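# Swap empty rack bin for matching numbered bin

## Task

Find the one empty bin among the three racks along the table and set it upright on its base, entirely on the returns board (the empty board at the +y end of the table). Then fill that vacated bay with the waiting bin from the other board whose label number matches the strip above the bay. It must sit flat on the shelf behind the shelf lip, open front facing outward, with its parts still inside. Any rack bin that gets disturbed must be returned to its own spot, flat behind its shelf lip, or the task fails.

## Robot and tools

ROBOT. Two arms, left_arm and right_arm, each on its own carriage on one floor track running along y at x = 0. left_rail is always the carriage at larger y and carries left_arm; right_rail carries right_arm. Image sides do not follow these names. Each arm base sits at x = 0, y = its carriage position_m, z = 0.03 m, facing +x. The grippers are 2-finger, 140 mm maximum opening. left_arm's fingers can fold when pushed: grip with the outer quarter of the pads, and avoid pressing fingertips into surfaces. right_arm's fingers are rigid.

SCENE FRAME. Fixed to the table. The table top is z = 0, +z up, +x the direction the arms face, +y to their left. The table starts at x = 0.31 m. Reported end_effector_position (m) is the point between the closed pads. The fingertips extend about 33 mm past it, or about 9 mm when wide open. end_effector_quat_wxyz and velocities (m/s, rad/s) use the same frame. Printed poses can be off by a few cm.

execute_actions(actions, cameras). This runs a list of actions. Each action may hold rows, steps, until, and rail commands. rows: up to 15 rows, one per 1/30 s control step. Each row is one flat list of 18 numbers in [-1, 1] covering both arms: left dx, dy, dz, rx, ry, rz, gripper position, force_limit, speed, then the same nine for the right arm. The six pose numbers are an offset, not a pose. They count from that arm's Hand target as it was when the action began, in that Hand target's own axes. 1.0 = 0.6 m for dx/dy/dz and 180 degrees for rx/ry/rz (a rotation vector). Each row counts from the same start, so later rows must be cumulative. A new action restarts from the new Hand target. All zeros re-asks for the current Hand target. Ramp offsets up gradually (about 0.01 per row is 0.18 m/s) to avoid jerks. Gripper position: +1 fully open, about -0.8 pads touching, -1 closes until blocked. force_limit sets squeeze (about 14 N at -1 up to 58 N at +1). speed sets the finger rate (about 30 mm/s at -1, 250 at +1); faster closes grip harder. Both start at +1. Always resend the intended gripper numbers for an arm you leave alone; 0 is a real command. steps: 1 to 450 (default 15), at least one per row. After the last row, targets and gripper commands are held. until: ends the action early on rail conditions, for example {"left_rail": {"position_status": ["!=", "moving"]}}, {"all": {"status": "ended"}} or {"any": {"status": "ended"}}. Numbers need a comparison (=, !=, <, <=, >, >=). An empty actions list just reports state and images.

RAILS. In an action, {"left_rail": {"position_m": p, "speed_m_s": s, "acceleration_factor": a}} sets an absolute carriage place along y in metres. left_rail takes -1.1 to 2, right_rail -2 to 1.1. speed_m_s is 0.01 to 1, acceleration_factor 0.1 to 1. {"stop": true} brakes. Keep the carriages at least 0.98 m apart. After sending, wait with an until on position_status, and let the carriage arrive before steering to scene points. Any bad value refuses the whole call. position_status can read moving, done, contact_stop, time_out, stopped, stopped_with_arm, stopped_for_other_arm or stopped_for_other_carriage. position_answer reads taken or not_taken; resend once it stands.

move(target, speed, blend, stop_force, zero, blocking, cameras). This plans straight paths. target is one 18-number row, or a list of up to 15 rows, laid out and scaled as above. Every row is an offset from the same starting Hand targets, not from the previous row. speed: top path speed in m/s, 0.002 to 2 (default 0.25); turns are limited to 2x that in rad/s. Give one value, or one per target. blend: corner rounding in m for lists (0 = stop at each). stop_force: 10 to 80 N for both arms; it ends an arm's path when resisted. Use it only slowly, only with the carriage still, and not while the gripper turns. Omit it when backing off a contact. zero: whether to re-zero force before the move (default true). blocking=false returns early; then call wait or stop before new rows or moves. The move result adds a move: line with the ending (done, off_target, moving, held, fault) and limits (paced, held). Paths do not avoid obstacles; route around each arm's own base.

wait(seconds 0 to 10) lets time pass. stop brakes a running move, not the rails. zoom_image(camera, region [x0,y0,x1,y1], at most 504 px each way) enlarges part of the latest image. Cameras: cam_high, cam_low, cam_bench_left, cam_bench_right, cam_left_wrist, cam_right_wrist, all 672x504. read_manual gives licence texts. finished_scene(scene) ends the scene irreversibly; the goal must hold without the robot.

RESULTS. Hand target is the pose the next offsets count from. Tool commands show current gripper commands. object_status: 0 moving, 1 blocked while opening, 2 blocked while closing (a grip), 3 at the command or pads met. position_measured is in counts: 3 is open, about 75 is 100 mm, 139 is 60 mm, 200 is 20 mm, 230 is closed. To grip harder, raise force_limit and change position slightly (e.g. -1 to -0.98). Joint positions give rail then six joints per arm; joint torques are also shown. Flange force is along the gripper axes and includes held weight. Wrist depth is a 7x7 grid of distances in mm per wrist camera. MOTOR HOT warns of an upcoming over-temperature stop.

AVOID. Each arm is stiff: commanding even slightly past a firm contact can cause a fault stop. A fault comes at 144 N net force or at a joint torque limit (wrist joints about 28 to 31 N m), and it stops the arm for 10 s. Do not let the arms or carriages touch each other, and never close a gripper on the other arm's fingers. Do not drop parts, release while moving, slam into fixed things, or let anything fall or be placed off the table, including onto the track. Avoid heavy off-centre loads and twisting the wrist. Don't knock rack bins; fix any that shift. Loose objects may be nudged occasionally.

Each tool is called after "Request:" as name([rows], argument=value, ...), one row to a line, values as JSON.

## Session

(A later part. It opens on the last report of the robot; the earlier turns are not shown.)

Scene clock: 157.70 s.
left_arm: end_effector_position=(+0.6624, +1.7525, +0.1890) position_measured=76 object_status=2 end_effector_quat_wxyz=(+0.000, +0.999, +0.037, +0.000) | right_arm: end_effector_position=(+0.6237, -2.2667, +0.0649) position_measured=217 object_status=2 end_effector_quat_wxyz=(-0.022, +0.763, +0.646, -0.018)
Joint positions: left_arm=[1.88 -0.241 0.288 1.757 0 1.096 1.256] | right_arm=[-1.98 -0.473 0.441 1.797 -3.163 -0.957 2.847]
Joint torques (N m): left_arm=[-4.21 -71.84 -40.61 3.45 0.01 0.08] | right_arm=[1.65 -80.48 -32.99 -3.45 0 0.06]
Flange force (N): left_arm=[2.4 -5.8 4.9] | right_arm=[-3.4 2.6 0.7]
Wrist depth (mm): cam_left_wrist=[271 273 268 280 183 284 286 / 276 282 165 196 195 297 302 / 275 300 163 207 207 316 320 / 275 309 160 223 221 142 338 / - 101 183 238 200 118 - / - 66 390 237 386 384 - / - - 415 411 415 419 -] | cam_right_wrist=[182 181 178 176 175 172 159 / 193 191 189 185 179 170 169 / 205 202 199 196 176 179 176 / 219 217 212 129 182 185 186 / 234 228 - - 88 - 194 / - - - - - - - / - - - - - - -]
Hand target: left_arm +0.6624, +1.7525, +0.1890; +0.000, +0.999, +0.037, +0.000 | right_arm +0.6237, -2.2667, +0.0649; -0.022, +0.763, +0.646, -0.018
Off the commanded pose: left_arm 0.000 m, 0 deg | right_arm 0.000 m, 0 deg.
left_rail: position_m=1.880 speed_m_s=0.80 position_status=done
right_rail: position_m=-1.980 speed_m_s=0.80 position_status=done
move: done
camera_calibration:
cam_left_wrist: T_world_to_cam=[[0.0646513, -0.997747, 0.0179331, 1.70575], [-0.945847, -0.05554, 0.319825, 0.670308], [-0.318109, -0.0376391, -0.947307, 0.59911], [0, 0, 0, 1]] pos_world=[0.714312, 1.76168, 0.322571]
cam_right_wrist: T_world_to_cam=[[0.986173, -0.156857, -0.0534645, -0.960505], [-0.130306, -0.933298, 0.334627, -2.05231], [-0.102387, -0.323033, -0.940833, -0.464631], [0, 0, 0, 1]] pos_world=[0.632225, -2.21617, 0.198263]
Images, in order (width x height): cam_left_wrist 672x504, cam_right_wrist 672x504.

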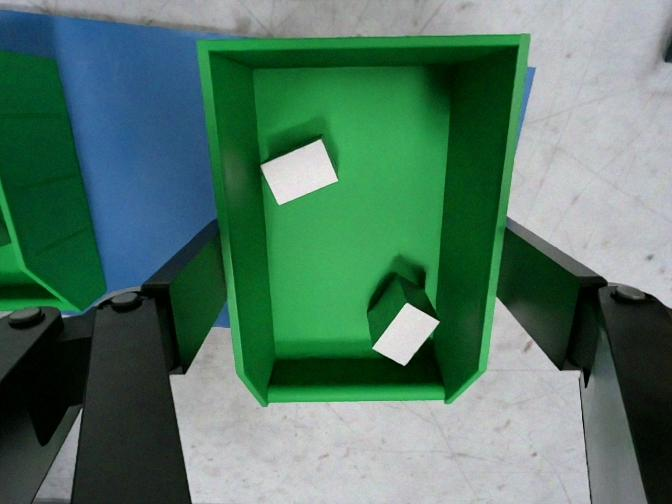

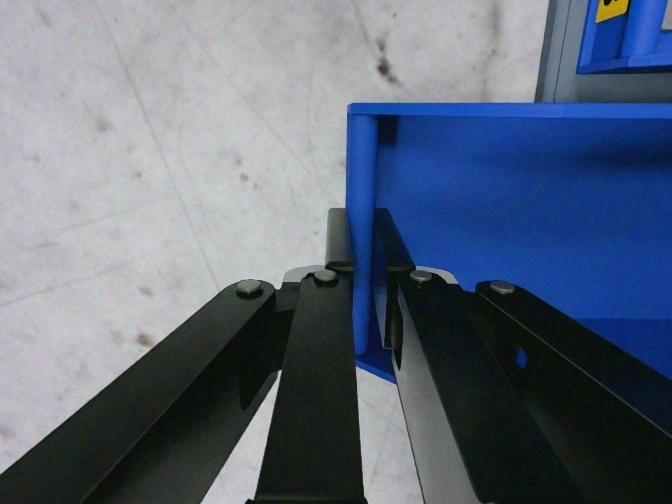

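Request:
move([
  [-0.035,0,-0.07,0,0,0.0233,-1,-0.1,-1,0,-0.0665,0.0037,0,0,0,-1,0,-1],
  [-0.07,0,-0.07,0,0,0.0233,-1,-0.1,-1,0,-0.178,-0.207,0,0,0,-1,0,-1],
  [-0.07,0,-0.07,0,0,0.0233,-1,-0.1,-1,0,-0.178,-0.207,-0.018,0,0,-1,0,-1],
], speed=0.08, blend=0.01, cameras=["cam_left_wrist","cam_right_wrist","cam_bench_right"])

Scene clock: 168.83 s.
left_arm: end_effector_position=(+0.6205, +1.7494, +0.2310) position_measured=76 object_status=2 end_effector_quat_wxyz=(+0.000, +1.000, +0.000, +0.000) | right_arm: end_effector_position=(+0.5255, -2.2503, +0.1949) position_measured=217 object_status=2 end_effector_quat_wxyz=(+0.000, +0.763, +0.646, +0.000)
Joint positions: left_arm=[1.88 -0.262 0.198 1.79 0 1.153 1.309] | right_arm=[-1.98 -0.534 0.16 1.909 -3.142 -1.073 2.773]
Joint torques (N m): left_arm=[-4.32 -63.22 -41.68 3.56 0.02 0.09] | right_arm=[1.71 -56.37 -37.09 -3.76 0.1 0.08]
Flange force (N): left_arm=[2.4 -6.3 5.0] | right_arm=[-3.8 2.0 0.0]
Wrist depth (mm): cam_left_wrist=[292 303 299 300 183 321 323 / 283 321 165 195 195 333 342 / 293 341 163 206 207 356 360 / 383 352 160 222 219 144 386 / - 101 183 238 200 118 - / - 66 436 239 438 440 - / - - 483 468 473 - -] | cam_right_wrist=[293 291 291 292 292 291 282 / 307 308 308 305 300 296 169 / 327 325 322 322 176 177 176 / - 344 344 - 183 185 188 / 1208 - - - 87 - 198 / - - - - - - - / - - - - - - -]
Hand target: left_arm +0.6205, +1.7494, +0.2310; +0.000, +1.000, +0.000, +0.000 | right_arm +0.5254, -2.2503, +0.1949; +0.000, +0.763, +0.646, +0.000
Off the commanded pose: left_arm 0.000 m, 0 deg | right_arm 0.000 m, 0 deg.
left_rail: position_m=1.880 speed_m_s=0.80 position_status=done
right_rail: position_m=-1.980 speed_m_s=0.80 position_status=done
move: done
camera_calibration:
cam_left_wrist: T_world_to_cam=[[-0.00851415, -0.999803, 0.0179167, 1.7537], [-0.947398, 0.0137981, 0.319761, 0.496783], [-0.319946, -0.0142518, -0.947329, 0.585692], [0, 0, 0, 1]] pos_world=[0.672972, 1.75485, 0.36457]
cam_right_wrist: T_world_to_cam=[[0.98759, -0.157023, 0.00302203, -0.866103], [-0.14892, -0.93017, 0.335568, -2.07665], [-0.0498808, -0.331854, -0.942011, -0.394238], [0, 0, 0, 1]] pos_world=[0.526434, -2.19847, 0.328099]
Images, in order (width x height): cam_bench_right 672x504, cam_left_wrist 672x504, cam_right_wrist 672x504.

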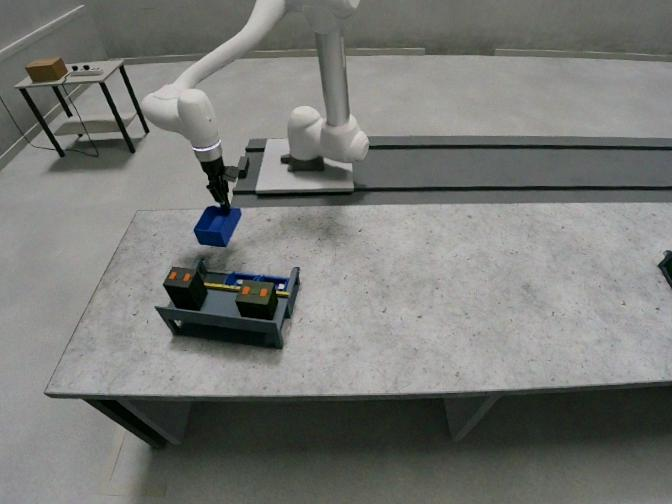

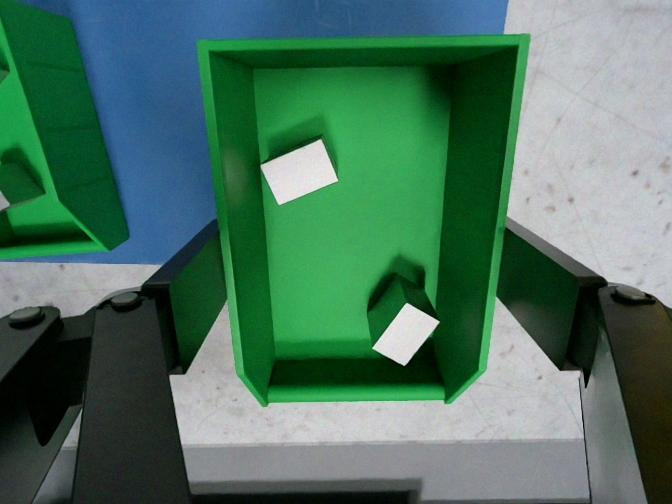

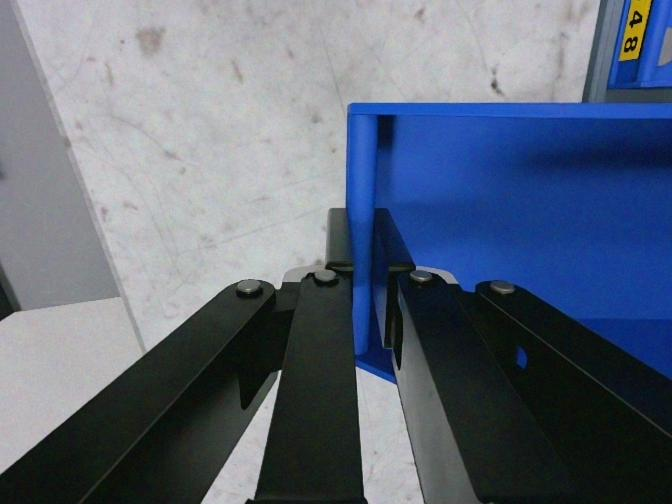

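Request:
move(target=[0,0,0,0,0,0,-1,-0.1,-1,0.2075,0.0293,0,0,0,-0.0517,-1,0,-1], speed=0.12, cameras=[])

Request:
execute_actions([
  {"left_rail":{"position_m":0.73,"speed_m_s":0.5,"acceleration_factor":0.25},"right_rail":{"position_m":-0.3,"speed_m_s":0.6,"acceleration_factor":0.25},"steps":300,"until":{"all":{"status":"ended"}}},
], cameras=["cam_left_wrist","cam_right_wrist","cam_high"])

Scene clock: 183.80 s.
left_arm: end_effector_position=(+0.6205, +1.7494, +0.2310) position_measured=76 object_status=2 end_effector_quat_wxyz=(+0.000, +1.000, +0.000, +0.000) | right_arm: end_effector_position=(+0.5633, -2.1304, +0.1949) position_measured=217 object_status=2 end_effector_quat_wxyz=(+0.000, +0.708, +0.706, +0.000)
Joint positions: left_arm=[1.88 -0.262 0.198 1.79 0 1.153 1.309] | right_arm=[-1.98 -0.32 0.148 1.923 -3.141 -1.07 2.824]
Joint torques (N m): left_arm=[-4.58 -63.06 -41.78 3.5 0.02 0.05] | right_arm=[0.21 -54.92 -36.97 -3.76 0.14 0.06]
Flange force (N): left_arm=[1.1 -6.8 5.0] | right_arm=[-1.2 2.9 0.2]
Wrist depth (mm): cam_left_wrist=[290 305 299 298 182 320 322 / 284 321 165 197 196 334 341 / 294 340 163 207 206 359 362 / 354 351 160 222 220 144 383 / - 101 183 237 199 118 - / - 66 441 238 237 440 - / - - - 489 470 - -] | cam_right_wrist=[291 291 291 290 290 289 279 / 310 307 308 302 302 302 171 / 326 325 323 321 175 176 176 / 354 344 348 - 182 184 188 / 374 - - - 87 - 198 / - - - - - - - / - - - - - - -]
Hand target: left_arm +0.6205, +1.7494, +0.2310; +0.000, +1.000, +0.000, +0.000 | right_arm +0.5633, -2.1304, +0.1949; +0.000, +0.708, +0.706, +0.000
Off the commanded pose: left_arm 0.000 m, 0 deg | right_arm 0.000 m, 0 deg.
left_rail: position_m=1.880 speed_m_s=0.80 position_status=done
right_rail: position_m=-1.980 speed_m_s=0.80 position_status=done
move: done
No camera images: "cameras" was empty.

Scene clock: 188.23 s.
left_arm: end_effector_position=(+0.6205, +0.5994, +0.2310) position_measured=76 object_status=2 end_effector_quat_wxyz=(+0.000, +1.000, +0.000, +0.000) | right_arm: end_effector_position=(+0.5633, -0.4505, +0.1949) position_measured=217 object_status=2 end_effector_quat_wxyz=(+0.000, +0.708, +0.706, +0.000)
Joint positions: left_arm=[0.73 -0.262 0.198 1.79 0 1.153 1.309] | right_arm=[-0.3 -0.32 0.148 1.923 -3.142 -1.07 2.824]
Joint torques (N m): left_arm=[-4.25 -63.25 -41.61 3.53 0.01 0.09] | right_arm=[1.73 -55.11 -37.05 -3.81 0.17 0.04]
Flange force (N): left_arm=[2.1 -6.4 4.8] | right_arm=[-3.7 2.6 0.5]
Wrist depth (mm): cam_left_wrist=[321 321 314 314 184 318 321 / 339 339 165 197 195 337 340 / 359 359 163 206 207 359 363 / 379 373 160 222 216 144 383 / - 101 183 237 199 118 - / - 66 443 239 237 438 - / - - 461 486 490 - -] | cam_right_wrist=[291 293 290 291 293 290 279 / 307 306 308 303 299 298 171 / 325 325 325 322 176 178 176 / 345 346 346 145 183 186 188 / - - - - 87 - - / - - - - - - - / - - - - - - -]
Hand target: left_arm +0.6205, +0.5994, +0.2310; +0.000, +1.000, +0.000, +0.000 | right_arm +0.5633, -0.4505, +0.1949; +0.000, +0.708, +0.706, +0.000
Tool commands: left_gripper/position=-1.0 left_gripper/force_limit=-0.1 left_gripper/speed=-1.0 right_gripper/position=-1.0 right_gripper/force_limit=+0.0 right_gripper/speed=-1.0
Off the commanded pose: left_arm 0.000 m, 0 deg | right_arm 0.000 m, 0 deg.
left_rail: position_m=0.730 speed_m_s=0.50 position_status=done
right_rail: position_m=-0.300 speed_m_s=0.60 position_status=done
camera_calibration:
cam_left_wrist: T_world_to_cam=[[-0.00851415, -0.999803, 0.0179167, 0.603926], [-0.947398, 0.0137981, 0.319761, 0.512618], [-0.319946, -0.0142518, -0.947329, 0.569397], [0, 0, 0, 1]] pos_world=[0.672972, 0.604849, 0.36467]
cam_right_wrist: T_world_to_cam=[[0.999984, 0.00471205, 0.00297594, -0.554978], [0.00344062, -0.942041, 0.335481, -0.48796], [0.00438426, -0.335466, -0.942042, 0.172758], [0, 0, 0, 1]] pos_world=[0.555891, -0.399109, 0.328098]
Images, in order (width x height): cam_high 672x504, cam_left_wrist 672x504, cam_right_wrist 672x504.

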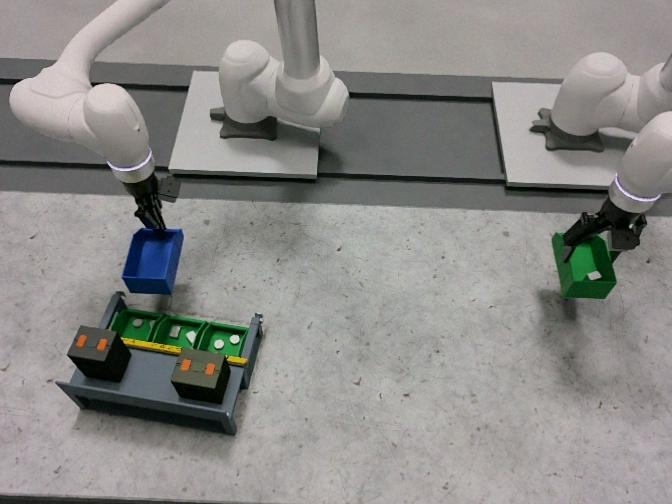

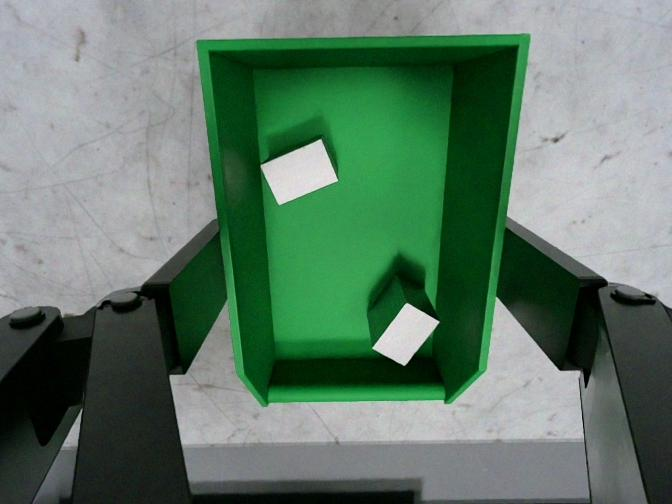

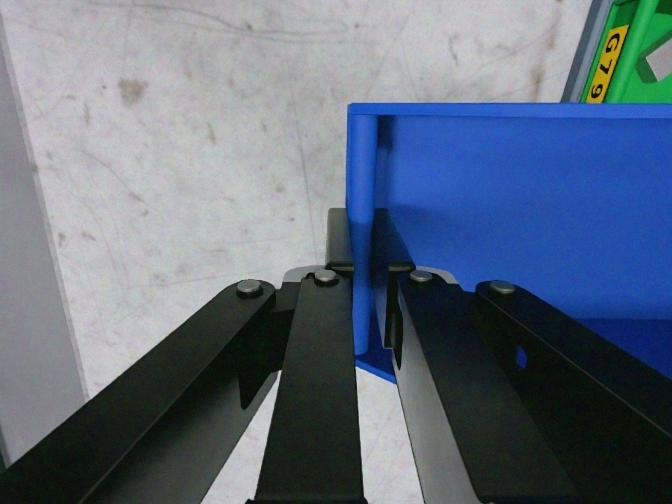

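Request:
move(target=[0.055,0,0.238,0,0,0,-1,-0.1,-1,0,0,0,0,0,0,-1,0,-1], speed=0.1, cameras=[])

Request:
move(target=[0,0,0.018,0,0,0,-1,-0.1,-1,0,0,0,0,0,0,-1,0,-1], speed=0.01, stop_force=10, cameras=["cam_left_wrist"])

Scene clock: 197.73 s.
left_arm: end_effector_position=(+0.6535, +0.5994, +0.0882) position_measured=76 object_status=2 end_effector_quat_wxyz=(+0.000, +1.000, +0.000, +0.000) | right_arm: end_effector_position=(+0.5633, -0.4504, +0.1949) position_measured=217 object_status=2 end_effector_quat_wxyz=(+0.000, +0.708, +0.706, +0.000)
Joint positions: left_arm=[0.73 -0.249 0.366 1.859 0 0.915 1.322] | right_arm=[-0.3 -0.32 0.148 1.923 -3.142 -1.07 2.824]
Joint torques (N m): left_arm=[-4.44 -74.88 -36.19 3.03 0.04 0.08] | right_arm=[1.78 -54.9 -37.07 -3.79 0.19 0.01]
Flange force (N): left_arm=[1.2 -6.5 4.7] | right_arm=[-3.8 2.6 0.5]
Wrist depth (mm): cam_left_wrist=[195 195 191 191 182 193 195 / 205 206 165 197 194 202 207 / 218 219 163 206 208 215 222 / 231 226 160 222 219 144 233 / - 101 184 237 200 118 - / - 66 266 239 236 265 - / - - 289 289 288 287 -] | cam_right_wrist=[293 292 290 291 288 291 284 / 309 306 310 302 300 300 170 / 326 323 326 323 176 176 177 / 343 346 346 - 182 184 188 / - - - - 88 - 197 / - - - - - - - / - - - - - - -]
Hand target: left_arm +0.6535, +0.5994, +0.0882; +0.000, +1.000, +0.000, +0.000 | right_arm +0.5633, -0.4504, +0.1949; +0.000, +0.708, +0.706, +0.000
Off the commanded pose: left_arm 0.000 m, 0 deg | right_arm 0.000 m, 0 deg.
left_rail: position_m=0.730 speed_m_s=0.50 position_status=done
right_rail: position_m=-0.300 speed_m_s=0.60 position_status=done
move: done
No camera images: "cameras" was empty.

Scene clock: 199.07 s.
left_arm: end_effector_position=(+0.6536, +0.5994, +0.0809) position_measured=76 object_status=2 end_effector_quat_wxyz=(+0.000, +1.000, +0.000, +0.000) | right_arm: end_effector_position=(+0.5633, -0.4504, +0.1949) position_measured=217 object_status=2 end_effector_quat_wxyz=(+0.000, +0.708, +0.706, +0.000)
Joint positions: left_arm=[0.73 -0.249 0.374 1.865 0 0.903 1.322] | right_arm=[-0.3 -0.32 0.148 1.923 -3.142 -1.07 2.824]
Joint torques (N m): left_arm=[-3.1 -60.83 -28.7 3.25 -1.7 0.1] | right_arm=[1.91 -54.86 -37.1 -3.81 0.18 0.05]
Flange force (N): left_arm=[-3.7 -5.5 -19.4] | right_arm=[-4.0 2.0 0.1]
Wrist depth (mm): cam_left_wrist=[188 188 184 185 182 187 188 / 199 198 165 196 195 195 200 / 211 211 163 206 206 209 213 / 224 222 160 222 219 144 226 / - 101 184 237 202 118 - / - 66 257 239 236 258 - / - - 278 279 279 279 -] | cam_right_wrist=[291 292 293 291 290 289 278 / 309 308 306 305 301 293 170 / 326 326 324 329 177 177 176 / 349 347 348 129 182 185 188 / 380 - - - 88 - 195 / - - - - - - - / - - - - - - -]
Hand target: left_arm +0.6536, +0.5994, +0.0809; +0.000, +1.000, +0.000, +0.000 (not the last commanded pose) | right_arm +0.5633, -0.4504, +0.1949; +0.000, +0.708, +0.706, +0.000
Off the commanded pose: left_arm 0.004 m, 0 deg | right_arm 0.000 m, 0 deg.
left_rail: position_m=0.730 speed_m_s=0.50 position_status=done
right_rail: position_m=-0.300 speed_m_s=0.60 position_status=done
move: contact (left_arm)
camera_calibration:
cam_left_wrist: T_world_to_cam=[[-0.00848085, -0.999802, 0.018011, 0.606853], [-0.947398, 0.0137967, 0.31976, 0.591975], [-0.319945, -0.0143518, -0.947327, 0.437853], [0, 0, 0, 1]] pos_world=[0.706072, 0.604849, 0.214571]
Images, in order (width x height): cam_left_wrist 672x504.

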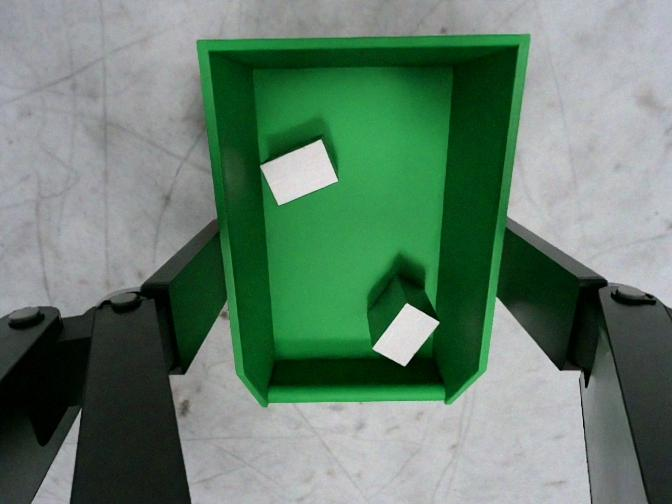

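Request:
execute_actions([
  {"rows":[[0,0,0,0,0,0,0.995,-0.1,-0.8,0,0,0,0,0,0,-1,0,-1]],"steps":60},
], cameras=[])

Request:
move(target=[0,0,-0.37,0,0,0,0.995,-0.1,-0.8,0,0,0,0,0,0,-1,0,-1], speed=0.15, cameras=["cam_left_wrist"])

Request:
execute_actions([
  {"left_rail":{"position_m":1.55,"speed_m_s":0.7,"acceleration_factor":0.4},"right_rail":{"position_m":0.3,"speed_m_s":0.4,"acceleration_factor":0.25},"steps":300,"until":{"all":{"status":"ended"}}},
], cameras=["cam_right_wrist"])

Request:
move(target=[0,0,0,0,0,0,0.995,-0.1,-0.8,0,0,0.2333,0,0,0,-1,0,-1], speed=0.1, cameras=["cam_right_wrist"])

Request:
move(target=[0,0,0,0,0,0,0.995,-0.1,-0.8,0,0,0.022,0,0,0,-1,0,-1], speed=0.01, stop_force=10, cameras=["cam_right_wrist"])

Scene clock: 212.43 s.
left_arm: end_effector_position=(+0.6535, +0.5994, +0.0809) position_measured=4 object_status=3 end_effector_quat_wxyz=(+0.000, +1.000, +0.000, +0.000) | right_arm: end_effector_position=(+0.5633, -0.4504, +0.1949) position_measured=217 object_status=2 end_effector_quat_wxyz=(+0.000, +0.708, +0.706, +0.000)
Joint positions: left_arm=[0.73 -0.249 0.374 1.865 0 0.903 1.322] | right_arm=[-0.3 -0.32 0.148 1.923 -3.142 -1.07 2.824]
Joint torques (N m): left_arm=[-4.27 -72.93 -33.91 3.02 -0.09 0.1] | right_arm=[1.46 -55.42 -36.9 -3.81 0.19 0.03]
Flange force (N): left_arm=[1.3 -6.3 -0.1] | right_arm=[-3.6 3.2 0.1]
Wrist depth (mm): cam_left_wrist=[189 188 185 185 183 187 189 / 198 199 165 196 196 195 199 / 211 211 163 205 207 209 212 / 222 150 187 222 218 152 131 / - 129 220 236 199 241 112 / - 257 257 238 237 257 261 / - 277 276 278 277 279 277] | cam_right_wrist=[292 292 292 290 290 289 279 / 309 309 305 301 300 295 170 / 325 325 325 319 176 176 176 / 344 345 345 - 182 185 187 / 346 - - - 87 - 199 / - - - - - - - / - - - - - - -]
Hand target: left_arm +0.6536, +0.5994, +0.0809; +0.000, +1.000, +0.000, +0.000 | right_arm +0.5633, -0.4504, +0.1949; +0.000, +0.708, +0.706, +0.000
Off the commanded pose: left_arm 0.000 m, 0 deg | right_arm 0.000 m, 0 deg.
left_rail: position_m=0.730 speed_m_s=0.50 position_status=done
right_rail: position_m=-0.300 speed_m_s=0.60 position_status=done
No camera images: "cameras" was empty.

Scene clock: 214.33 s.
left_arm: end_effector_position=(+0.6535, +0.5994, +0.3028) position_measured=4 object_status=3 end_effector_quat_wxyz=(+0.000, +1.000, +0.000, +0.000) | right_arm: end_effector_position=(+0.5633, -0.4504, +0.1949) position_measured=217 object_status=2 end_effector_quat_wxyz=(+0.000, +0.708, +0.706, +0.000)
Joint positions: left_arm=[0.73 -0.249 0.208 1.642 0 1.292 1.322] | right_arm=[-0.3 -0.32 0.148 1.923 -3.142 -1.07 2.824]
Joint torques (N m): left_arm=[-4.27 -63.48 -41.33 3.78 -0.23 0.05] | right_arm=[1.42 -55.12 -36.94 -3.77 0.22 0.01]
Flange force (N): left_arm=[1.5 -6.2 -0.5] | right_arm=[-3.2 3.1 0.4]
Wrist depth (mm): cam_left_wrist=[384 382 384 384 386 386 387 / 406 406 403 404 403 410 407 / 430 424 430 422 429 428 428 / 451 150 453 445 458 447 131 / - 129 484 483 490 487 113 / - 514 521 521 518 521 - / - 560 529 561 570 - -] | cam_right_wrist=[292 291 290 290 290 289 277 / 307 309 307 303 300 297 172 / 328 325 325 317 176 176 176 / 350 343 343 - 181 185 187 / - - - - 87 - 194 / - - - - - - - / - - - - - - -]
Hand target: left_arm +0.6535, +0.5994, +0.3029; +0.000, +1.000, +0.000, +0.000 | right_arm +0.5633, -0.4504, +0.1949; +0.000, +0.708, +0.706, +0.000
Off the commanded pose: left_arm 0.000 m, 0 deg | right_arm 0.000 m, 0 deg.
left_rail: position_m=0.730 speed_m_s=0.50 position_status=done
right_rail: position_m=-0.300 speed_m_s=0.60 position_status=done
move: done
camera_calibration:
cam_left_wrist: T_world_to_cam=[[-0.00851415, -0.999803, 0.0179167, 0.602921], [-0.947398, 0.0137981, 0.319761, 0.520924], [-0.319946, -0.0142518, -0.947329, 0.647974], [0, 0, 0, 1]] pos_world=[0.705972, 0.604849, 0.43647]
Images, in order (width x height): cam_left_wrist 672x504.

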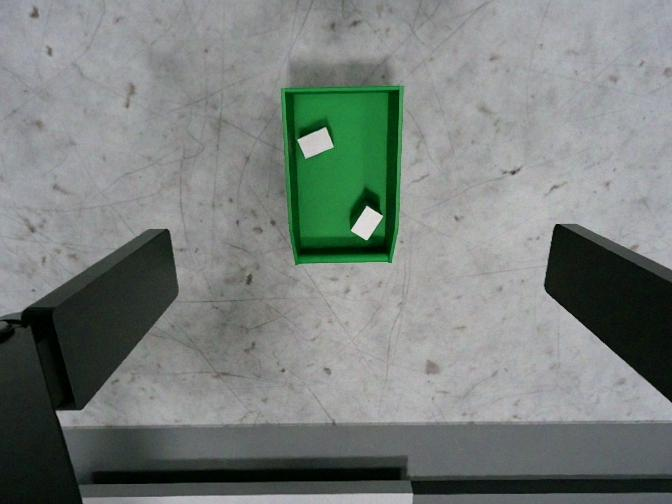

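Scene clock: 217.00 s.
left_arm: end_effector_position=(+0.6535, +1.4194, +0.3029) position_measured=4 object_status=3 end_effector_quat_wxyz=(+0.000, +1.000, +0.000, +0.000) | right_arm: end_effector_position=(+0.5633, +0.1495, +0.1949) position_measured=217 object_status=2 end_effector_quat_wxyz=(+0.000, +0.708, +0.706, +0.000)
Joint positions: left_arm=[1.55 -0.249 0.208 1.642 0 1.292 1.322] | right_arm=[0.3 -0.32 0.148 1.923 -3.142 -1.07 2.824]
Joint torques (N m): left_arm=[-4.41 -63.16 -41.53 3.82 -0.11 0.1] | right_arm=[1.95 -54.6 -37.17 -3.76 0.18 0.04]
Flange force (N): left_arm=[0.3 -6.5 0.1] | right_arm=[-4.1 1.5 0.1]
Wrist depth (mm): cam_left_wrist=[379 386 364 375 361 370 378 / 388 402 404 408 412 406 410 / 409 420 430 429 432 429 433 / 429 150 454 455 455 444 131 / - 128 486 481 489 489 113 / - 516 521 518 517 526 - / - - 544 552 538 - 567] | cam_right_wrist=[291 291 293 291 291 290 291 / 307 309 306 303 299 299 302 / 329 324 325 316 176 178 177 / 342 346 343 145 182 185 185 / - - - - 88 - 195 / - - - - - - - / - - - - - - -]
Hand target: left_arm +0.6535, +1.4194, +0.3029; +0.000, +1.000, +0.000, +0.000 | right_arm +0.5633, +0.1495, +0.1949; +0.000, +0.708, +0.706, +0.000
Tool commands: left_gripper/position=+0.995 left_gripper/force_limit=-0.1 left_gripper/speed=-0.8 right_gripper/position=-1.0 right_gripper/force_limit=+0.0 right_gripper/speed=-1.0
Off the commanded pose: left_arm 0.000 m, 0 deg | right_arm 0.000 m, 0 deg.
left_rail: position_m=1.550 speed_m_s=0.70 position_status=done
right_rail: position_m=0.300 speed_m_s=0.40 position_status=done
camera_calibration:
cam_right_wrist: T_world_to_cam=[[0.999984, 0.00474623, 0.00307018, -0.557843], [0.00344105, -0.942029, 0.335513, 0.0772507], [0.00448462, -0.335498, -0.94203, 0.373984], [0, 0, 0, 1]] pos_world=[0.555891, 0.200891, 0.328099]
Images, in order (width x height): cam_right_wrist 672x504.

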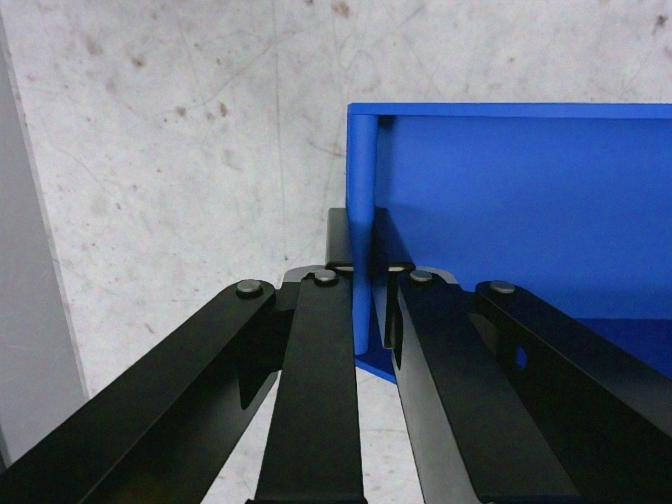

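Scene clock: 218.80 s.
left_arm: end_effector_position=(+0.6535, +1.4194, +0.3029) position_measured=4 object_status=3 end_effector_quat_wxyz=(+0.000, +1.000, +0.000, +0.000) | right_arm: end_effector_position=(+0.5633, +0.1496, +0.0550) position_measured=217 object_status=2 end_effector_quat_wxyz=(+0.000, +0.708, +0.706, +0.000)
Joint positions: left_arm=[1.55 -0.249 0.208 1.642 0 1.292 1.322] | right_arm=[0.3 -0.32 0.294 2.044 -3.142 -0.803 2.824]
Joint torques (N m): left_arm=[-4.31 -63.41 -41.68 3.77 -0.08 0.09] | right_arm=[1.66 -64.01 -30.85 -3.08 0.14 0.06]
Flange force (N): left_arm=[1.2 -6.3 0.1] | right_arm=[-3.7 2.3 2.3]
Wrist depth (mm): cam_left_wrist=[382 383 364 372 374 370 355 / 390 402 406 406 408 406 409 / 415 418 431 428 432 431 429 / 430 150 453 454 455 447 131 / - 128 484 485 487 485 113 / - 520 518 518 518 520 - / - - 556 549 560 - -] | cam_right_wrist=[167 169 167 167 167 165 168 / 177 176 176 176 172 170 172 / 187 187 187 186 176 177 177 / 199 198 195 145 183 184 188 / 212 209 - - 88 - 195 / - - - - - - - / - - - - - - -]
Hand target: left_arm +0.6535, +1.4194, +0.3029; +0.000, +1.000, +0.000, +0.000 | right_arm +0.5633, +0.1496, +0.0549; +0.000, +0.708, +0.706, +0.000
Off the commanded pose: left_arm 0.000 m, 0 deg | right_arm 0.000 m, 0 deg.
left_rail: position_m=1.550 speed_m_s=0.70 position_status=done
right_rail: position_m=0.300 speed_m_s=0.40 position_status=done
move: done
camera_calibration:
cam_right_wrist: T_world_to_cam=[[0.999984, 0.00474613, 0.00306973, -0.557413], [0.00344069, -0.941998, 0.335602, 0.124166], [0.00448449, -0.335586, -0.941999, 0.242206], [0, 0, 0, 1]] pos_world=[0.555891, 0.200891, 0.188199]
Images, in order (width x height): cam_right_wrist 672x504.

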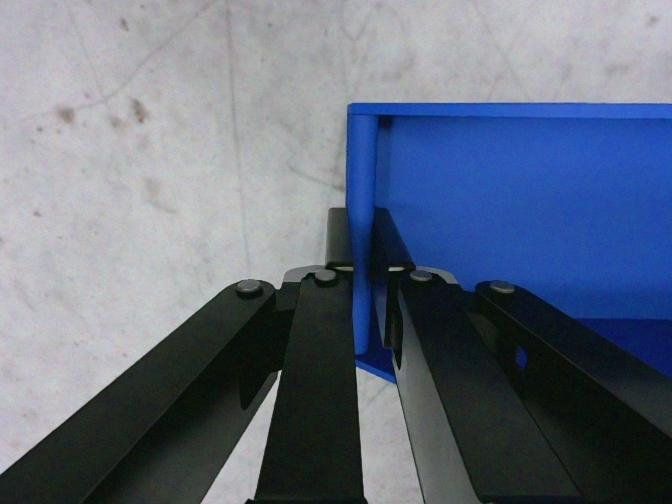

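Scene clock: 220.20 s.
left_arm: end_effector_position=(+0.6535, +1.4194, +0.3029) position_measured=4 object_status=3 end_effector_quat_wxyz=(+0.000, +1.000, +0.000, +0.000) | right_arm: end_effector_position=(+0.5633, +0.1496, +0.0471) position_measured=217 object_status=2 end_effector_quat_wxyz=(+0.000, +0.708, +0.706, +0.000)
Joint positions: left_arm=[1.55 -0.249 0.208 1.642 0 1.292 1.322] | right_arm=[0.3 -0.32 0.304 2.049 -3.142 -0.788 2.824]
Joint torques (N m): left_arm=[-4.6 -63.65 -41.62 3.77 -0.07 0.09] | right_arm=[1.8 -41.56 -20.47 -2.94 2.93 0.02]
Flange force (N): left_arm=[1.9 -6.7 0.9] | right_arm=[-1.1 -7.3 -39.1]
Wrist depth (mm): cam_left_wrist=[381 384 369 372 362 377 377 / 387 398 406 406 407 410 407 / 410 420 431 431 430 431 431 / 431 150 453 460 451 448 131 / - 129 488 482 487 489 112 / - 513 521 515 516 523 - / - 563 541 557 - 574 -] | cam_right_wrist=[160 162 160 158 160 160 160 / 171 169 169 167 167 166 166 / 180 179 179 179 175 176 175 / 190 190 188 145 182 184 187 / 207 200 - - 87 - 195 / - - - - - - - / - - - - - - -]
Hand target: left_arm +0.6535, +1.4194, +0.3029; +0.000, +1.000, +0.000, +0.000 | right_arm +0.5633, +0.1496, +0.0471; +0.000, +0.708, +0.706, +0.000 (not the last commanded pose)
Off the commanded pose: left_arm 0.000 m, 0 deg | right_arm 0.005 m, 0 deg.
left_rail: position_m=1.550 speed_m_s=0.70 position_status=done
right_rail: position_m=0.300 speed_m_s=0.40 position_status=done
move: contact (right_arm)
camera_calibration:
cam_right_wrist: T_world_to_cam=[[0.999984, 0.0046862, 0.00319783, -0.5574], [0.00334124, -0.941998, 0.335602, 0.126873], [0.00458505, -0.335586, -0.941998, 0.234709], [0, 0, 0, 1]] pos_world=[0.555891, 0.200891, 0.180299]
Images, in order (width x height): cam_right_wrist 672x504.

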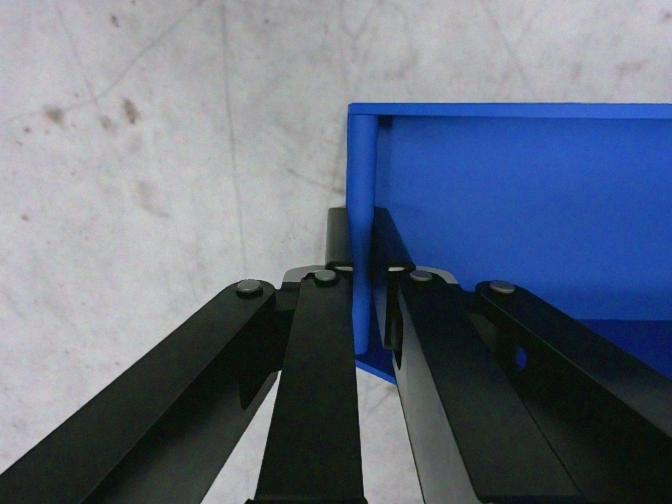

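Request:
move(target=[0,0,0,0,0,0,0.995,-0.1,-0.8,0,0,-0.0017,0,0,0,-1,0,-1], speed=0.01, cameras=[])

Request:
execute_actions([
  {"rows":[[0,0,0,0,0,0,0.995,-0.1,-0.8,0,0,0,0,0,0,-0.3,0,-1]],"steps":60},
], cameras=["cam_right_wrist"])

Request:
move(target=[0,0,0,0,0,0,0.995,-0.1,-0.8,0,0,-0.25,0,0,0,-0.3,0,-1], speed=0.12, cameras=["cam_right_wrist"])

Request:
execute_actions([
  {"left_rail":{"position_m":1.8,"speed_m_s":0.7,"acceleration_factor":0.4},"right_rail":{"position_m":0.75,"speed_m_s":0.5,"acceleration_factor":0.3},"steps":300,"until":{"all":{"status":"ended"}}},
], cameras=["cam_right_wrist"])

Scene clock: 230.10 s.
left_arm: end_effector_position=(+0.6535, +1.4194, +0.3029) position_measured=4 object_status=3 end_effector_quat_wxyz=(+0.000, +1.000, +0.000, +0.000) | right_arm: end_effector_position=(+0.5633, +0.1496, +0.0481) position_measured=217 object_status=2 end_effector_quat_wxyz=(+0.000, +0.708, +0.706, +0.000)
Joint positions: left_arm=[1.55 -0.249 0.208 1.642 0 1.292 1.322] | right_arm=[0.3 -0.32 0.303 2.049 -3.142 -0.79 2.824]
Joint torques (N m): left_arm=[-4.39 -63.32 -41.63 3.81 -0.07 0.11] | right_arm=[1.78 -63.65 -30.14 -3.1 0.17 0.08]
Flange force (N): left_arm=[1.1 -6.2 0.3] | right_arm=[-3.7 1.6 1.2]
Wrist depth (mm): cam_left_wrist=[379 388 368 372 372 368 362 / 391 401 406 404 409 408 410 / 410 422 428 429 427 433 433 / 430 150 458 458 461 449 131 / - 128 483 486 487 486 112 / - 518 521 521 525 526 - / - 571 567 532 - 528 -] | cam_right_wrist=[160 163 161 159 161 160 160 / 172 169 170 168 168 168 168 / 180 180 180 180 177 176 176 / 192 191 189 145 182 184 186 / 207 201 - - 87 - 199 / - - - - - - - / - - - - - - -]
Hand target: left_arm +0.6535, +1.4194, +0.3029; +0.000, +1.000, +0.000, +0.000 | right_arm +0.5633, +0.1496, +0.0481; +0.000, +0.708, +0.706, +0.000
Off the commanded pose: left_arm 0.000 m, 0 deg | right_arm 0.000 m, 0 deg.
left_rail: position_m=1.550 speed_m_s=0.70 position_status=done
right_rail: position_m=0.300 speed_m_s=0.40 position_status=done
move: done
No camera images: "cameras" was empty.

Scene clock: 232.30 s.
left_arm: end_effector_position=(+0.6535, +1.4194, +0.3029) position_measured=4 object_status=3 end_effector_quat_wxyz=(+0.000, +1.000, +0.000, +0.000) | right_arm: end_effector_position=(+0.5633, +0.1496, +0.0482) position_measured=167 object_status=3 end_effector_quat_wxyz=(+0.000, +0.708, +0.706, +0.000)
Joint positions: left_arm=[1.55 -0.249 0.208 1.642 0 1.292 1.322] | right_arm=[0.3 -0.32 0.303 2.049 -3.142 -0.79 2.824]
Joint torques (N m): left_arm=[-4.14 -63.53 -41.61 3.75 -0.11 0.06] | right_arm=[1.89 -62.93 -29.57 -3.07 0.07 0.09]
Flange force (N): left_arm=[1.0 -6.1 0.1] | right_arm=[-4.0 1.5 0.4]
Wrist depth (mm): cam_left_wrist=[379 385 347 375 369 372 354 / 390 403 404 408 406 410 407 / 411 424 428 429 433 433 432 / 428 150 454 455 454 447 131 / - 129 489 486 490 487 112 / - 516 517 520 522 525 - / - 548 537 548 571 - -] | cam_right_wrist=[161 163 161 159 160 160 160 / 172 170 169 168 169 168 167 / 180 180 180 179 177 177 176 / 191 191 186 188 149 185 188 / - - 93 204 127 - - / - - - 218 - - - / - - - 234 - - -]
Hand target: left_arm +0.6535, +1.4194, +0.3029; +0.000, +1.000, +0.000, +0.000 | right_arm +0.5633, +0.1496, +0.0481; +0.000, +0.708, +0.706, +0.000
Off the commanded pose: left_arm 0.000 m, 0 deg | right_arm 0.000 m, 0 deg.
left_rail: position_m=1.550 speed_m_s=0.70 position_status=done
right_rail: position_m=0.300 speed_m_s=0.40 position_status=done
camera_calibration:
cam_right_wrist: T_world_to_cam=[[0.999984, 0.0046862, 0.00319783, -0.557403], [0.00334124, -0.941998, 0.335602, 0.126537], [0.00458505, -0.335586, -0.941998, 0.235651], [0, 0, 0, 1]] pos_world=[0.555891, 0.200891, 0.181299]
Images, in order (width x height): cam_right_wrist 672x504.

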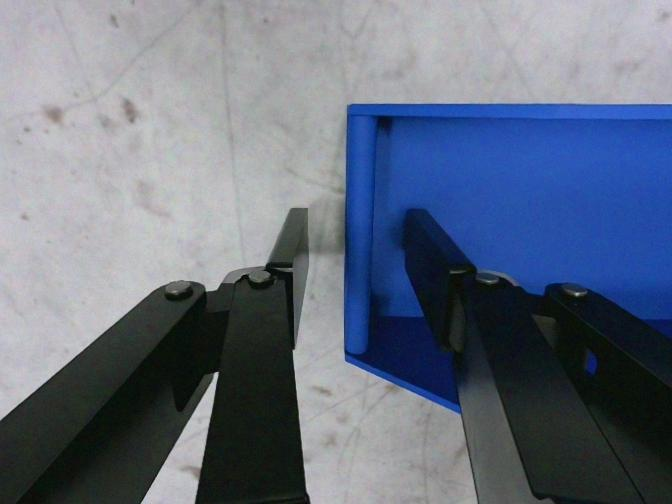

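Scene clock: 233.93 s.
left_arm: end_effector_position=(+0.6535, +1.4194, +0.3029) position_measured=4 object_status=3 end_effector_quat_wxyz=(+0.000, +1.000, +0.000, +0.000) | right_arm: end_effector_position=(+0.5633, +0.1496, +0.1981) position_measured=167 object_status=3 end_effector_quat_wxyz=(+0.000, +0.708, +0.706, +0.000)
Joint positions: left_arm=[1.55 -0.249 0.208 1.642 0 1.292 1.322] | right_arm=[0.3 -0.32 0.146 1.92 -3.142 -1.076 2.824]
Joint torques (N m): left_arm=[-4.14 -63.68 -41.53 3.76 -0.07 0.13] | right_arm=[1.48 -53.77 -36.56 -3.82 0.18 0.06]
Flange force (N): left_arm=[1.8 -6.0 0.4] | right_arm=[-3.1 1.8 -1.4]
Wrist depth (mm): cam_left_wrist=[379 385 367 372 389 373 359 / 389 402 407 404 403 406 411 / 412 418 426 428 429 432 433 / 431 149 455 455 461 451 131 / - 128 488 487 485 489 112 / - 517 522 518 520 522 529 / - 565 568 558 - - -] | cam_right_wrist=[293 292 293 294 293 294 294 / 307 312 309 313 305 309 309 / 327 324 326 326 324 329 329 / 348 348 344 348 131 350 352 / - - 93 372 114 - 369 / - - - 398 - - - / - - - 435 - - -]
Hand target: left_arm +0.6535, +1.4194, +0.3029; +0.000, +1.000, +0.000, +0.000 | right_arm +0.5633, +0.1496, +0.1981; +0.000, +0.708, +0.706, +0.000
Off the commanded pose: left_arm 0.000 m, 0 deg | right_arm 0.000 m, 0 deg.
left_rail: position_m=1.550 speed_m_s=0.70 position_status=done
right_rail: position_m=0.300 speed_m_s=0.40 position_status=done
move: done
camera_calibration:
cam_right_wrist: T_world_to_cam=[[0.999984, 0.00474613, 0.00306973, -0.557852], [0.00344069, -0.941998, 0.335602, 0.0761415], [0.00448449, -0.335586, -0.941999, 0.377006], [0, 0, 0, 1]] pos_world=[0.555891, 0.200891, 0.331299]
Images, in order (width x height): cam_right_wrist 672x504.

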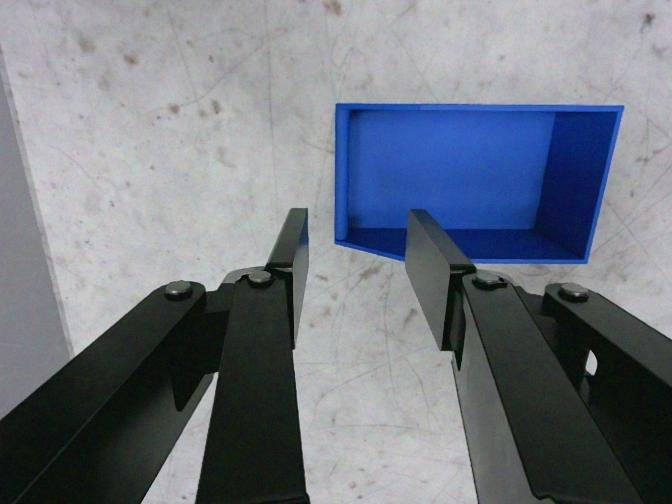

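Scene clock: 236.03 s.
left_arm: end_effector_position=(+0.6535, +1.6694, +0.3029) position_measured=4 object_status=3 end_effector_quat_wxyz=(+0.000, +1.000, +0.000, +0.000) | right_arm: end_effector_position=(+0.5633, +0.5995, +0.1982) position_measured=167 object_status=3 end_effector_quat_wxyz=(+0.000, +0.708, +0.706, +0.000)
Joint positions: left_arm=[1.8 -0.249 0.208 1.642 0 1.292 1.322] | right_arm=[0.75 -0.32 0.146 1.92 -3.142 -1.076 2.824]
Joint torques (N m): left_arm=[-4.41 -63.76 -41.93 3.77 -0.07 0.06] | right_arm=[1.45 -53.88 -36.47 -3.87 0.11 0.06]
Flange force (N): left_arm=[1.3 -6.1 1.2] | right_arm=[-3.2 2.5 -1.4]
Wrist depth (mm): cam_left_wrist=[375 380 379 380 386 364 374 / 391 388 388 389 404 409 408 / 396 411 413 413 428 428 431 / 412 150 434 438 456 445 131 / - 128 484 488 486 489 112 / - 517 522 517 523 522 529 / - 550 538 558 - 576 -] | cam_right_wrist=[292 293 293 292 295 294 295 / 308 310 309 309 305 306 307 / 329 325 325 325 327 320 328 / 351 348 346 340 146 340 351 / - - 93 376 114 - 369 / - - - 398 - - - / - - - 432 - - -]
Hand target: left_arm +0.6535, +1.6694, +0.3029; +0.000, +1.000, +0.000, +0.000 | right_arm +0.5633, +0.5995, +0.1981; +0.000, +0.708, +0.706, +0.000
Tool commands: left_gripper/position=+0.995 left_gripper/force_limit=-0.1 left_gripper/speed=-0.8 right_gripper/position=-0.3 right_gripper/force_limit=+0.0 right_gripper/speed=-1.0
Off the commanded pose: left_arm 0.000 m, 0 deg | right_arm 0.000 m, 0 deg.
left_rail: position_m=1.800 speed_m_s=0.70 position_status=done
right_rail: position_m=0.750 speed_m_s=0.50 position_status=done
camera_calibration:
cam_right_wrist: T_world_to_cam=[[0.999984, 0.0046862, 0.00319783, -0.559992], [0.00334124, -0.941998, 0.335602, 0.500062], [0.00458505, -0.335586, -0.941998, 0.528059], [0, 0, 0, 1]] pos_world=[0.555891, 0.650891, 0.331399]
Images, in order (width x height): cam_right_wrist 672x504.

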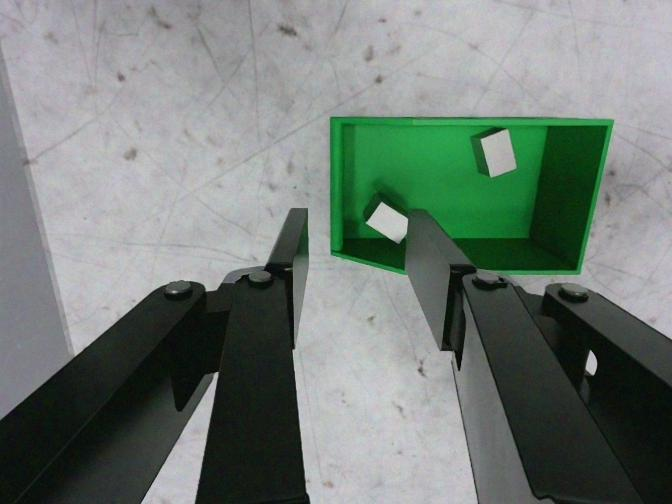

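Request:
move(target=[0,0,0,0,0,0,0.995,-0.1,-0.8,-0.007,-0.005,0.13,0,0,0,-0.35,0,-1], speed=0.12, cameras=["cam_right_wrist"])

Request:
zoom_image(camera="cam_right_wrist", region=[280, 80, 580, 380])

Scene clock: 254.40 s.
left_arm: end_effector_position=(+0.6535, +1.6694, +0.3029) position_measured=4 object_status=3 end_effector_quat_wxyz=(+0.000, +1.000, +0.000, +0.000) | right_arm: end_effector_position=(+0.5603, +0.5954, +0.1202) position_measured=173 object_status=3 end_effector_quat_wxyz=(+0.000, +0.708, +0.706, +0.000)
Joint positions: left_arm=[1.8 -0.249 0.208 1.642 0 1.292 1.322] | right_arm=[0.75 -0.329 0.216 1.998 -3.142 -0.927 2.816]
Joint torques (N m): left_arm=[-4.53 -63.85 -41.65 3.78 -0.12 0.09] | right_arm=[1.53 -58.22 -33.46 -3.49 0.15 0.03]
Flange force (N): left_arm=[1.8 -6.7 0.3] | right_arm=[-3.3 2.3 0.2]
Wrist depth (mm): cam_left_wrist=[376 382 379 381 383 364 374 / 384 389 390 390 404 407 397 / 398 408 407 413 429 431 433 / 410 150 434 440 458 446 131 / - 128 490 485 485 490 112 / - 516 516 522 521 521 527 / - 577 561 537 - 583 -] | cam_right_wrist=[226 226 226 224 224 224 224 / 237 238 238 239 237 235 234 / 253 250 251 250 248 246 246 / 268 268 263 259 146 258 247 / 280 - 94 284 138 - 221 / - - - 305 - - - / - - - 330 - - -]
Hand target: left_arm +0.6535, +1.6694, +0.3029; +0.000, +1.000, +0.000, +0.000 | right_arm +0.5603, +0.5954, +0.1201; +0.000, +0.708, +0.706, +0.000
Off the commanded pose: left_arm 0.000 m, 0 deg | right_arm 0.000 m, 0 deg.
left_rail: position_m=1.800 speed_m_s=0.70 position_status=done
right_rail: position_m=0.750 speed_m_s=0.50 position_status=done
move: done
camera_calibration:
cam_right_wrist: T_world_to_cam=[[0.999984, 0.0046862, 0.00319783, -0.556723], [0.00334124, -0.941998, 0.335602, 0.522293], [0.00458505, -0.335586, -0.941998, 0.453187], [0, 0, 0, 1]] pos_world=[0.552891, 0.646691, 0.253399]
Images, in order (width x height): cam_right_wrist 672x504.

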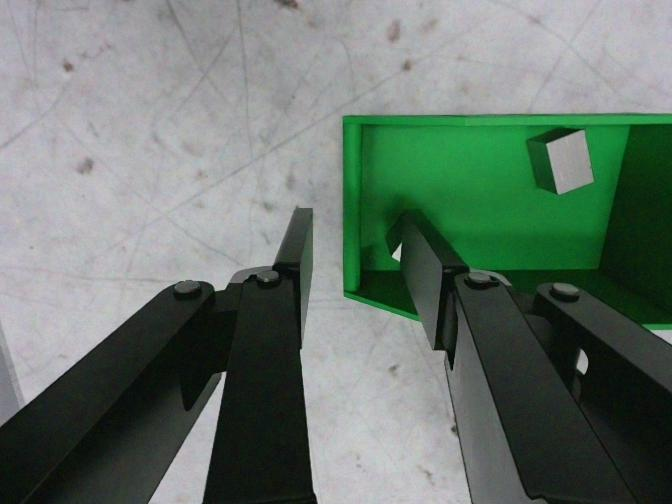

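Scaled by 1.680 from the camera's 672x504 image, which has a finer 960x720 frame.

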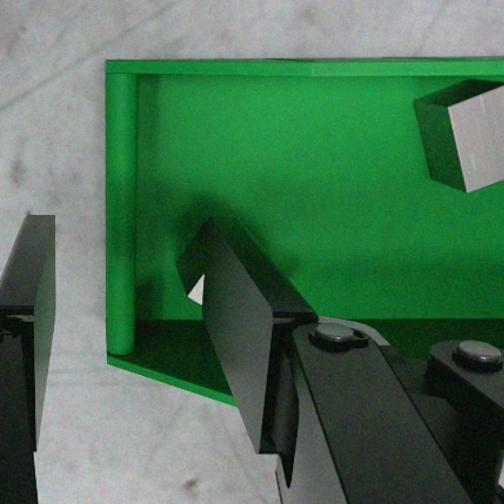

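Request:
execute_actions([
  {"rows":[[0,0,0,0,0,0,0.995,-0.1,-0.8,0,0,0,0,0,0,-0.5,0,-1]],"steps":40},
], cameras=[])

Request:
move(target=[0,0,0,0,0,0,0.995,-0.1,-0.8,0.006,0,0.07,0,0,0,-0.5,0,-1], speed=0.06, cameras=["cam_right_wrist"])

Scene clock: 292.00 s.
left_arm: end_effector_position=(+0.6535, +1.6694, +0.3029) position_measured=4 object_status=3 end_effector_quat_wxyz=(+0.000, +1.000, +0.000, +0.000) | right_arm: end_effector_position=(+0.5603, +0.5954, +0.1201) position_measured=192 object_status=3 end_effector_quat_wxyz=(+0.000, +0.708, +0.706, +0.000)
Joint positions: left_arm=[1.8 -0.249 0.208 1.642 0 1.292 1.322] | right_arm=[0.75 -0.329 0.216 1.998 -3.142 -0.927 2.816]
Joint torques (N m): left_arm=[-4.41 -63.75 -41.77 3.78 -0.06 0.1] | right_arm=[1.58 -57.9 -33.21 -3.49 0.1 0.05]
Flange force (N): left_arm=[2.2 -5.9 1.5] | right_arm=[-3.5 2.3 -0.2]
Wrist depth (mm): cam_left_wrist=[376 381 380 380 386 363 372 / 386 390 386 390 405 409 406 / 395 412 411 415 432 430 427 / 412 150 433 438 457 449 131 / - 129 485 485 488 488 112 / - 515 521 522 526 528 - / - - 563 561 - - -] | cam_right_wrist=[226 226 225 225 225 225 224 / 239 239 237 238 235 234 233 / 252 251 251 251 248 248 242 / 268 267 264 257 161 260 224 / 280 - 93 284 94 - 216 / - - - 304 - - - / - - - 329 - - -]
Hand target: left_arm +0.6535, +1.6694, +0.3029; +0.000, +1.000, +0.000, +0.000 | right_arm +0.5603, +0.5954, +0.1201; +0.000, +0.708, +0.706, +0.000
Off the commanded pose: left_arm 0.000 m, 0 deg | right_arm 0.000 m, 0 deg.
left_rail: position_m=1.800 speed_m_s=0.70 position_status=done
right_rail: position_m=0.750 speed_m_s=0.50 position_status=done
No camera images: "cameras" was empty.

Scene clock: 293.03 s.
left_arm: end_effector_position=(+0.6535, +1.6694, +0.3029) position_measured=4 object_status=3 end_effector_quat_wxyz=(+0.000, +1.000, +0.000, +0.000) | right_arm: end_effector_position=(+0.5603, +0.5990, +0.0782) position_measured=192 object_status=3 end_effector_quat_wxyz=(+0.000, +0.708, +0.706, +0.000)
Joint positions: left_arm=[1.8 -0.249 0.208 1.642 0 1.292 1.322] | right_arm=[0.75 -0.323 0.262 2.033 -3.142 -0.846 2.822]
Joint torques (N m): left_arm=[-4.51 -63.83 -41.64 3.79 -0.09 0.11] | right_arm=[1.65 -59.41 -31.06 -3.26 0.33 0.04]
Flange force (N): left_arm=[1.8 -6.4 0.5] | right_arm=[-3.3 0.7 -2.1]
Wrist depth (mm): cam_left_wrist=[375 379 383 379 388 363 374 / 387 386 390 388 409 407 408 / 396 410 410 413 430 432 436 / 391 150 441 439 456 447 131 / - 128 485 484 484 490 112 / - 521 518 520 527 523 - / - 567 523 564 574 589 -] | cam_right_wrist=[190 188 187 187 187 188 187 / 201 200 199 195 195 196 195 / 210 210 210 207 205 205 185 / 223 224 220 214 161 219 219 / 235 - 93 200 94 95 222 / - - - 255 - - - / - - - 273 - - -]
Hand target: left_arm +0.6535, +1.6694, +0.3029; +0.000, +1.000, +0.000, +0.000 | right_arm +0.5603, +0.5990, +0.0781; +0.000, +0.708, +0.706, +0.000
Off the commanded pose: left_arm 0.000 m, 0 deg | right_arm 0.000 m, 0 deg.
left_rail: position_m=1.800 speed_m_s=0.70 position_status=done
right_rail: position_m=0.750 speed_m_s=0.50 position_status=done
move: done
camera_calibration:
cam_right_wrist: T_world_to_cam=[[0.999984, 0.0046862, 0.00319783, -0.556605], [0.00334124, -0.941998, 0.335602, 0.539779], [0.00458505, -0.335586, -0.941998, 0.414831], [0, 0, 0, 1]] pos_world=[0.552891, 0.650291, 0.211399]
Images, in order (width x height): cam_right_wrist 672x504.

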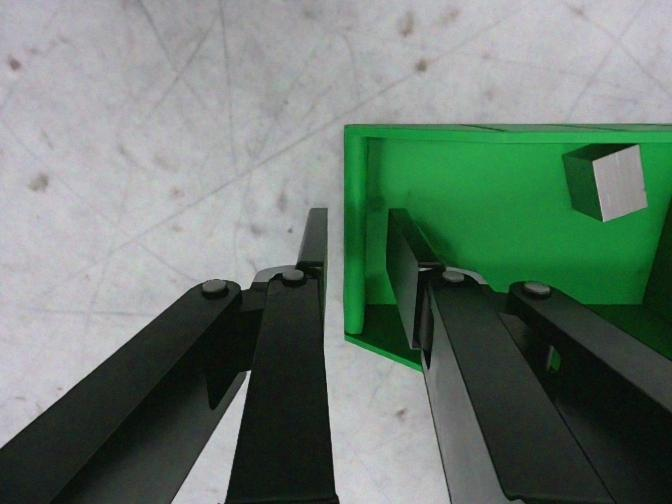

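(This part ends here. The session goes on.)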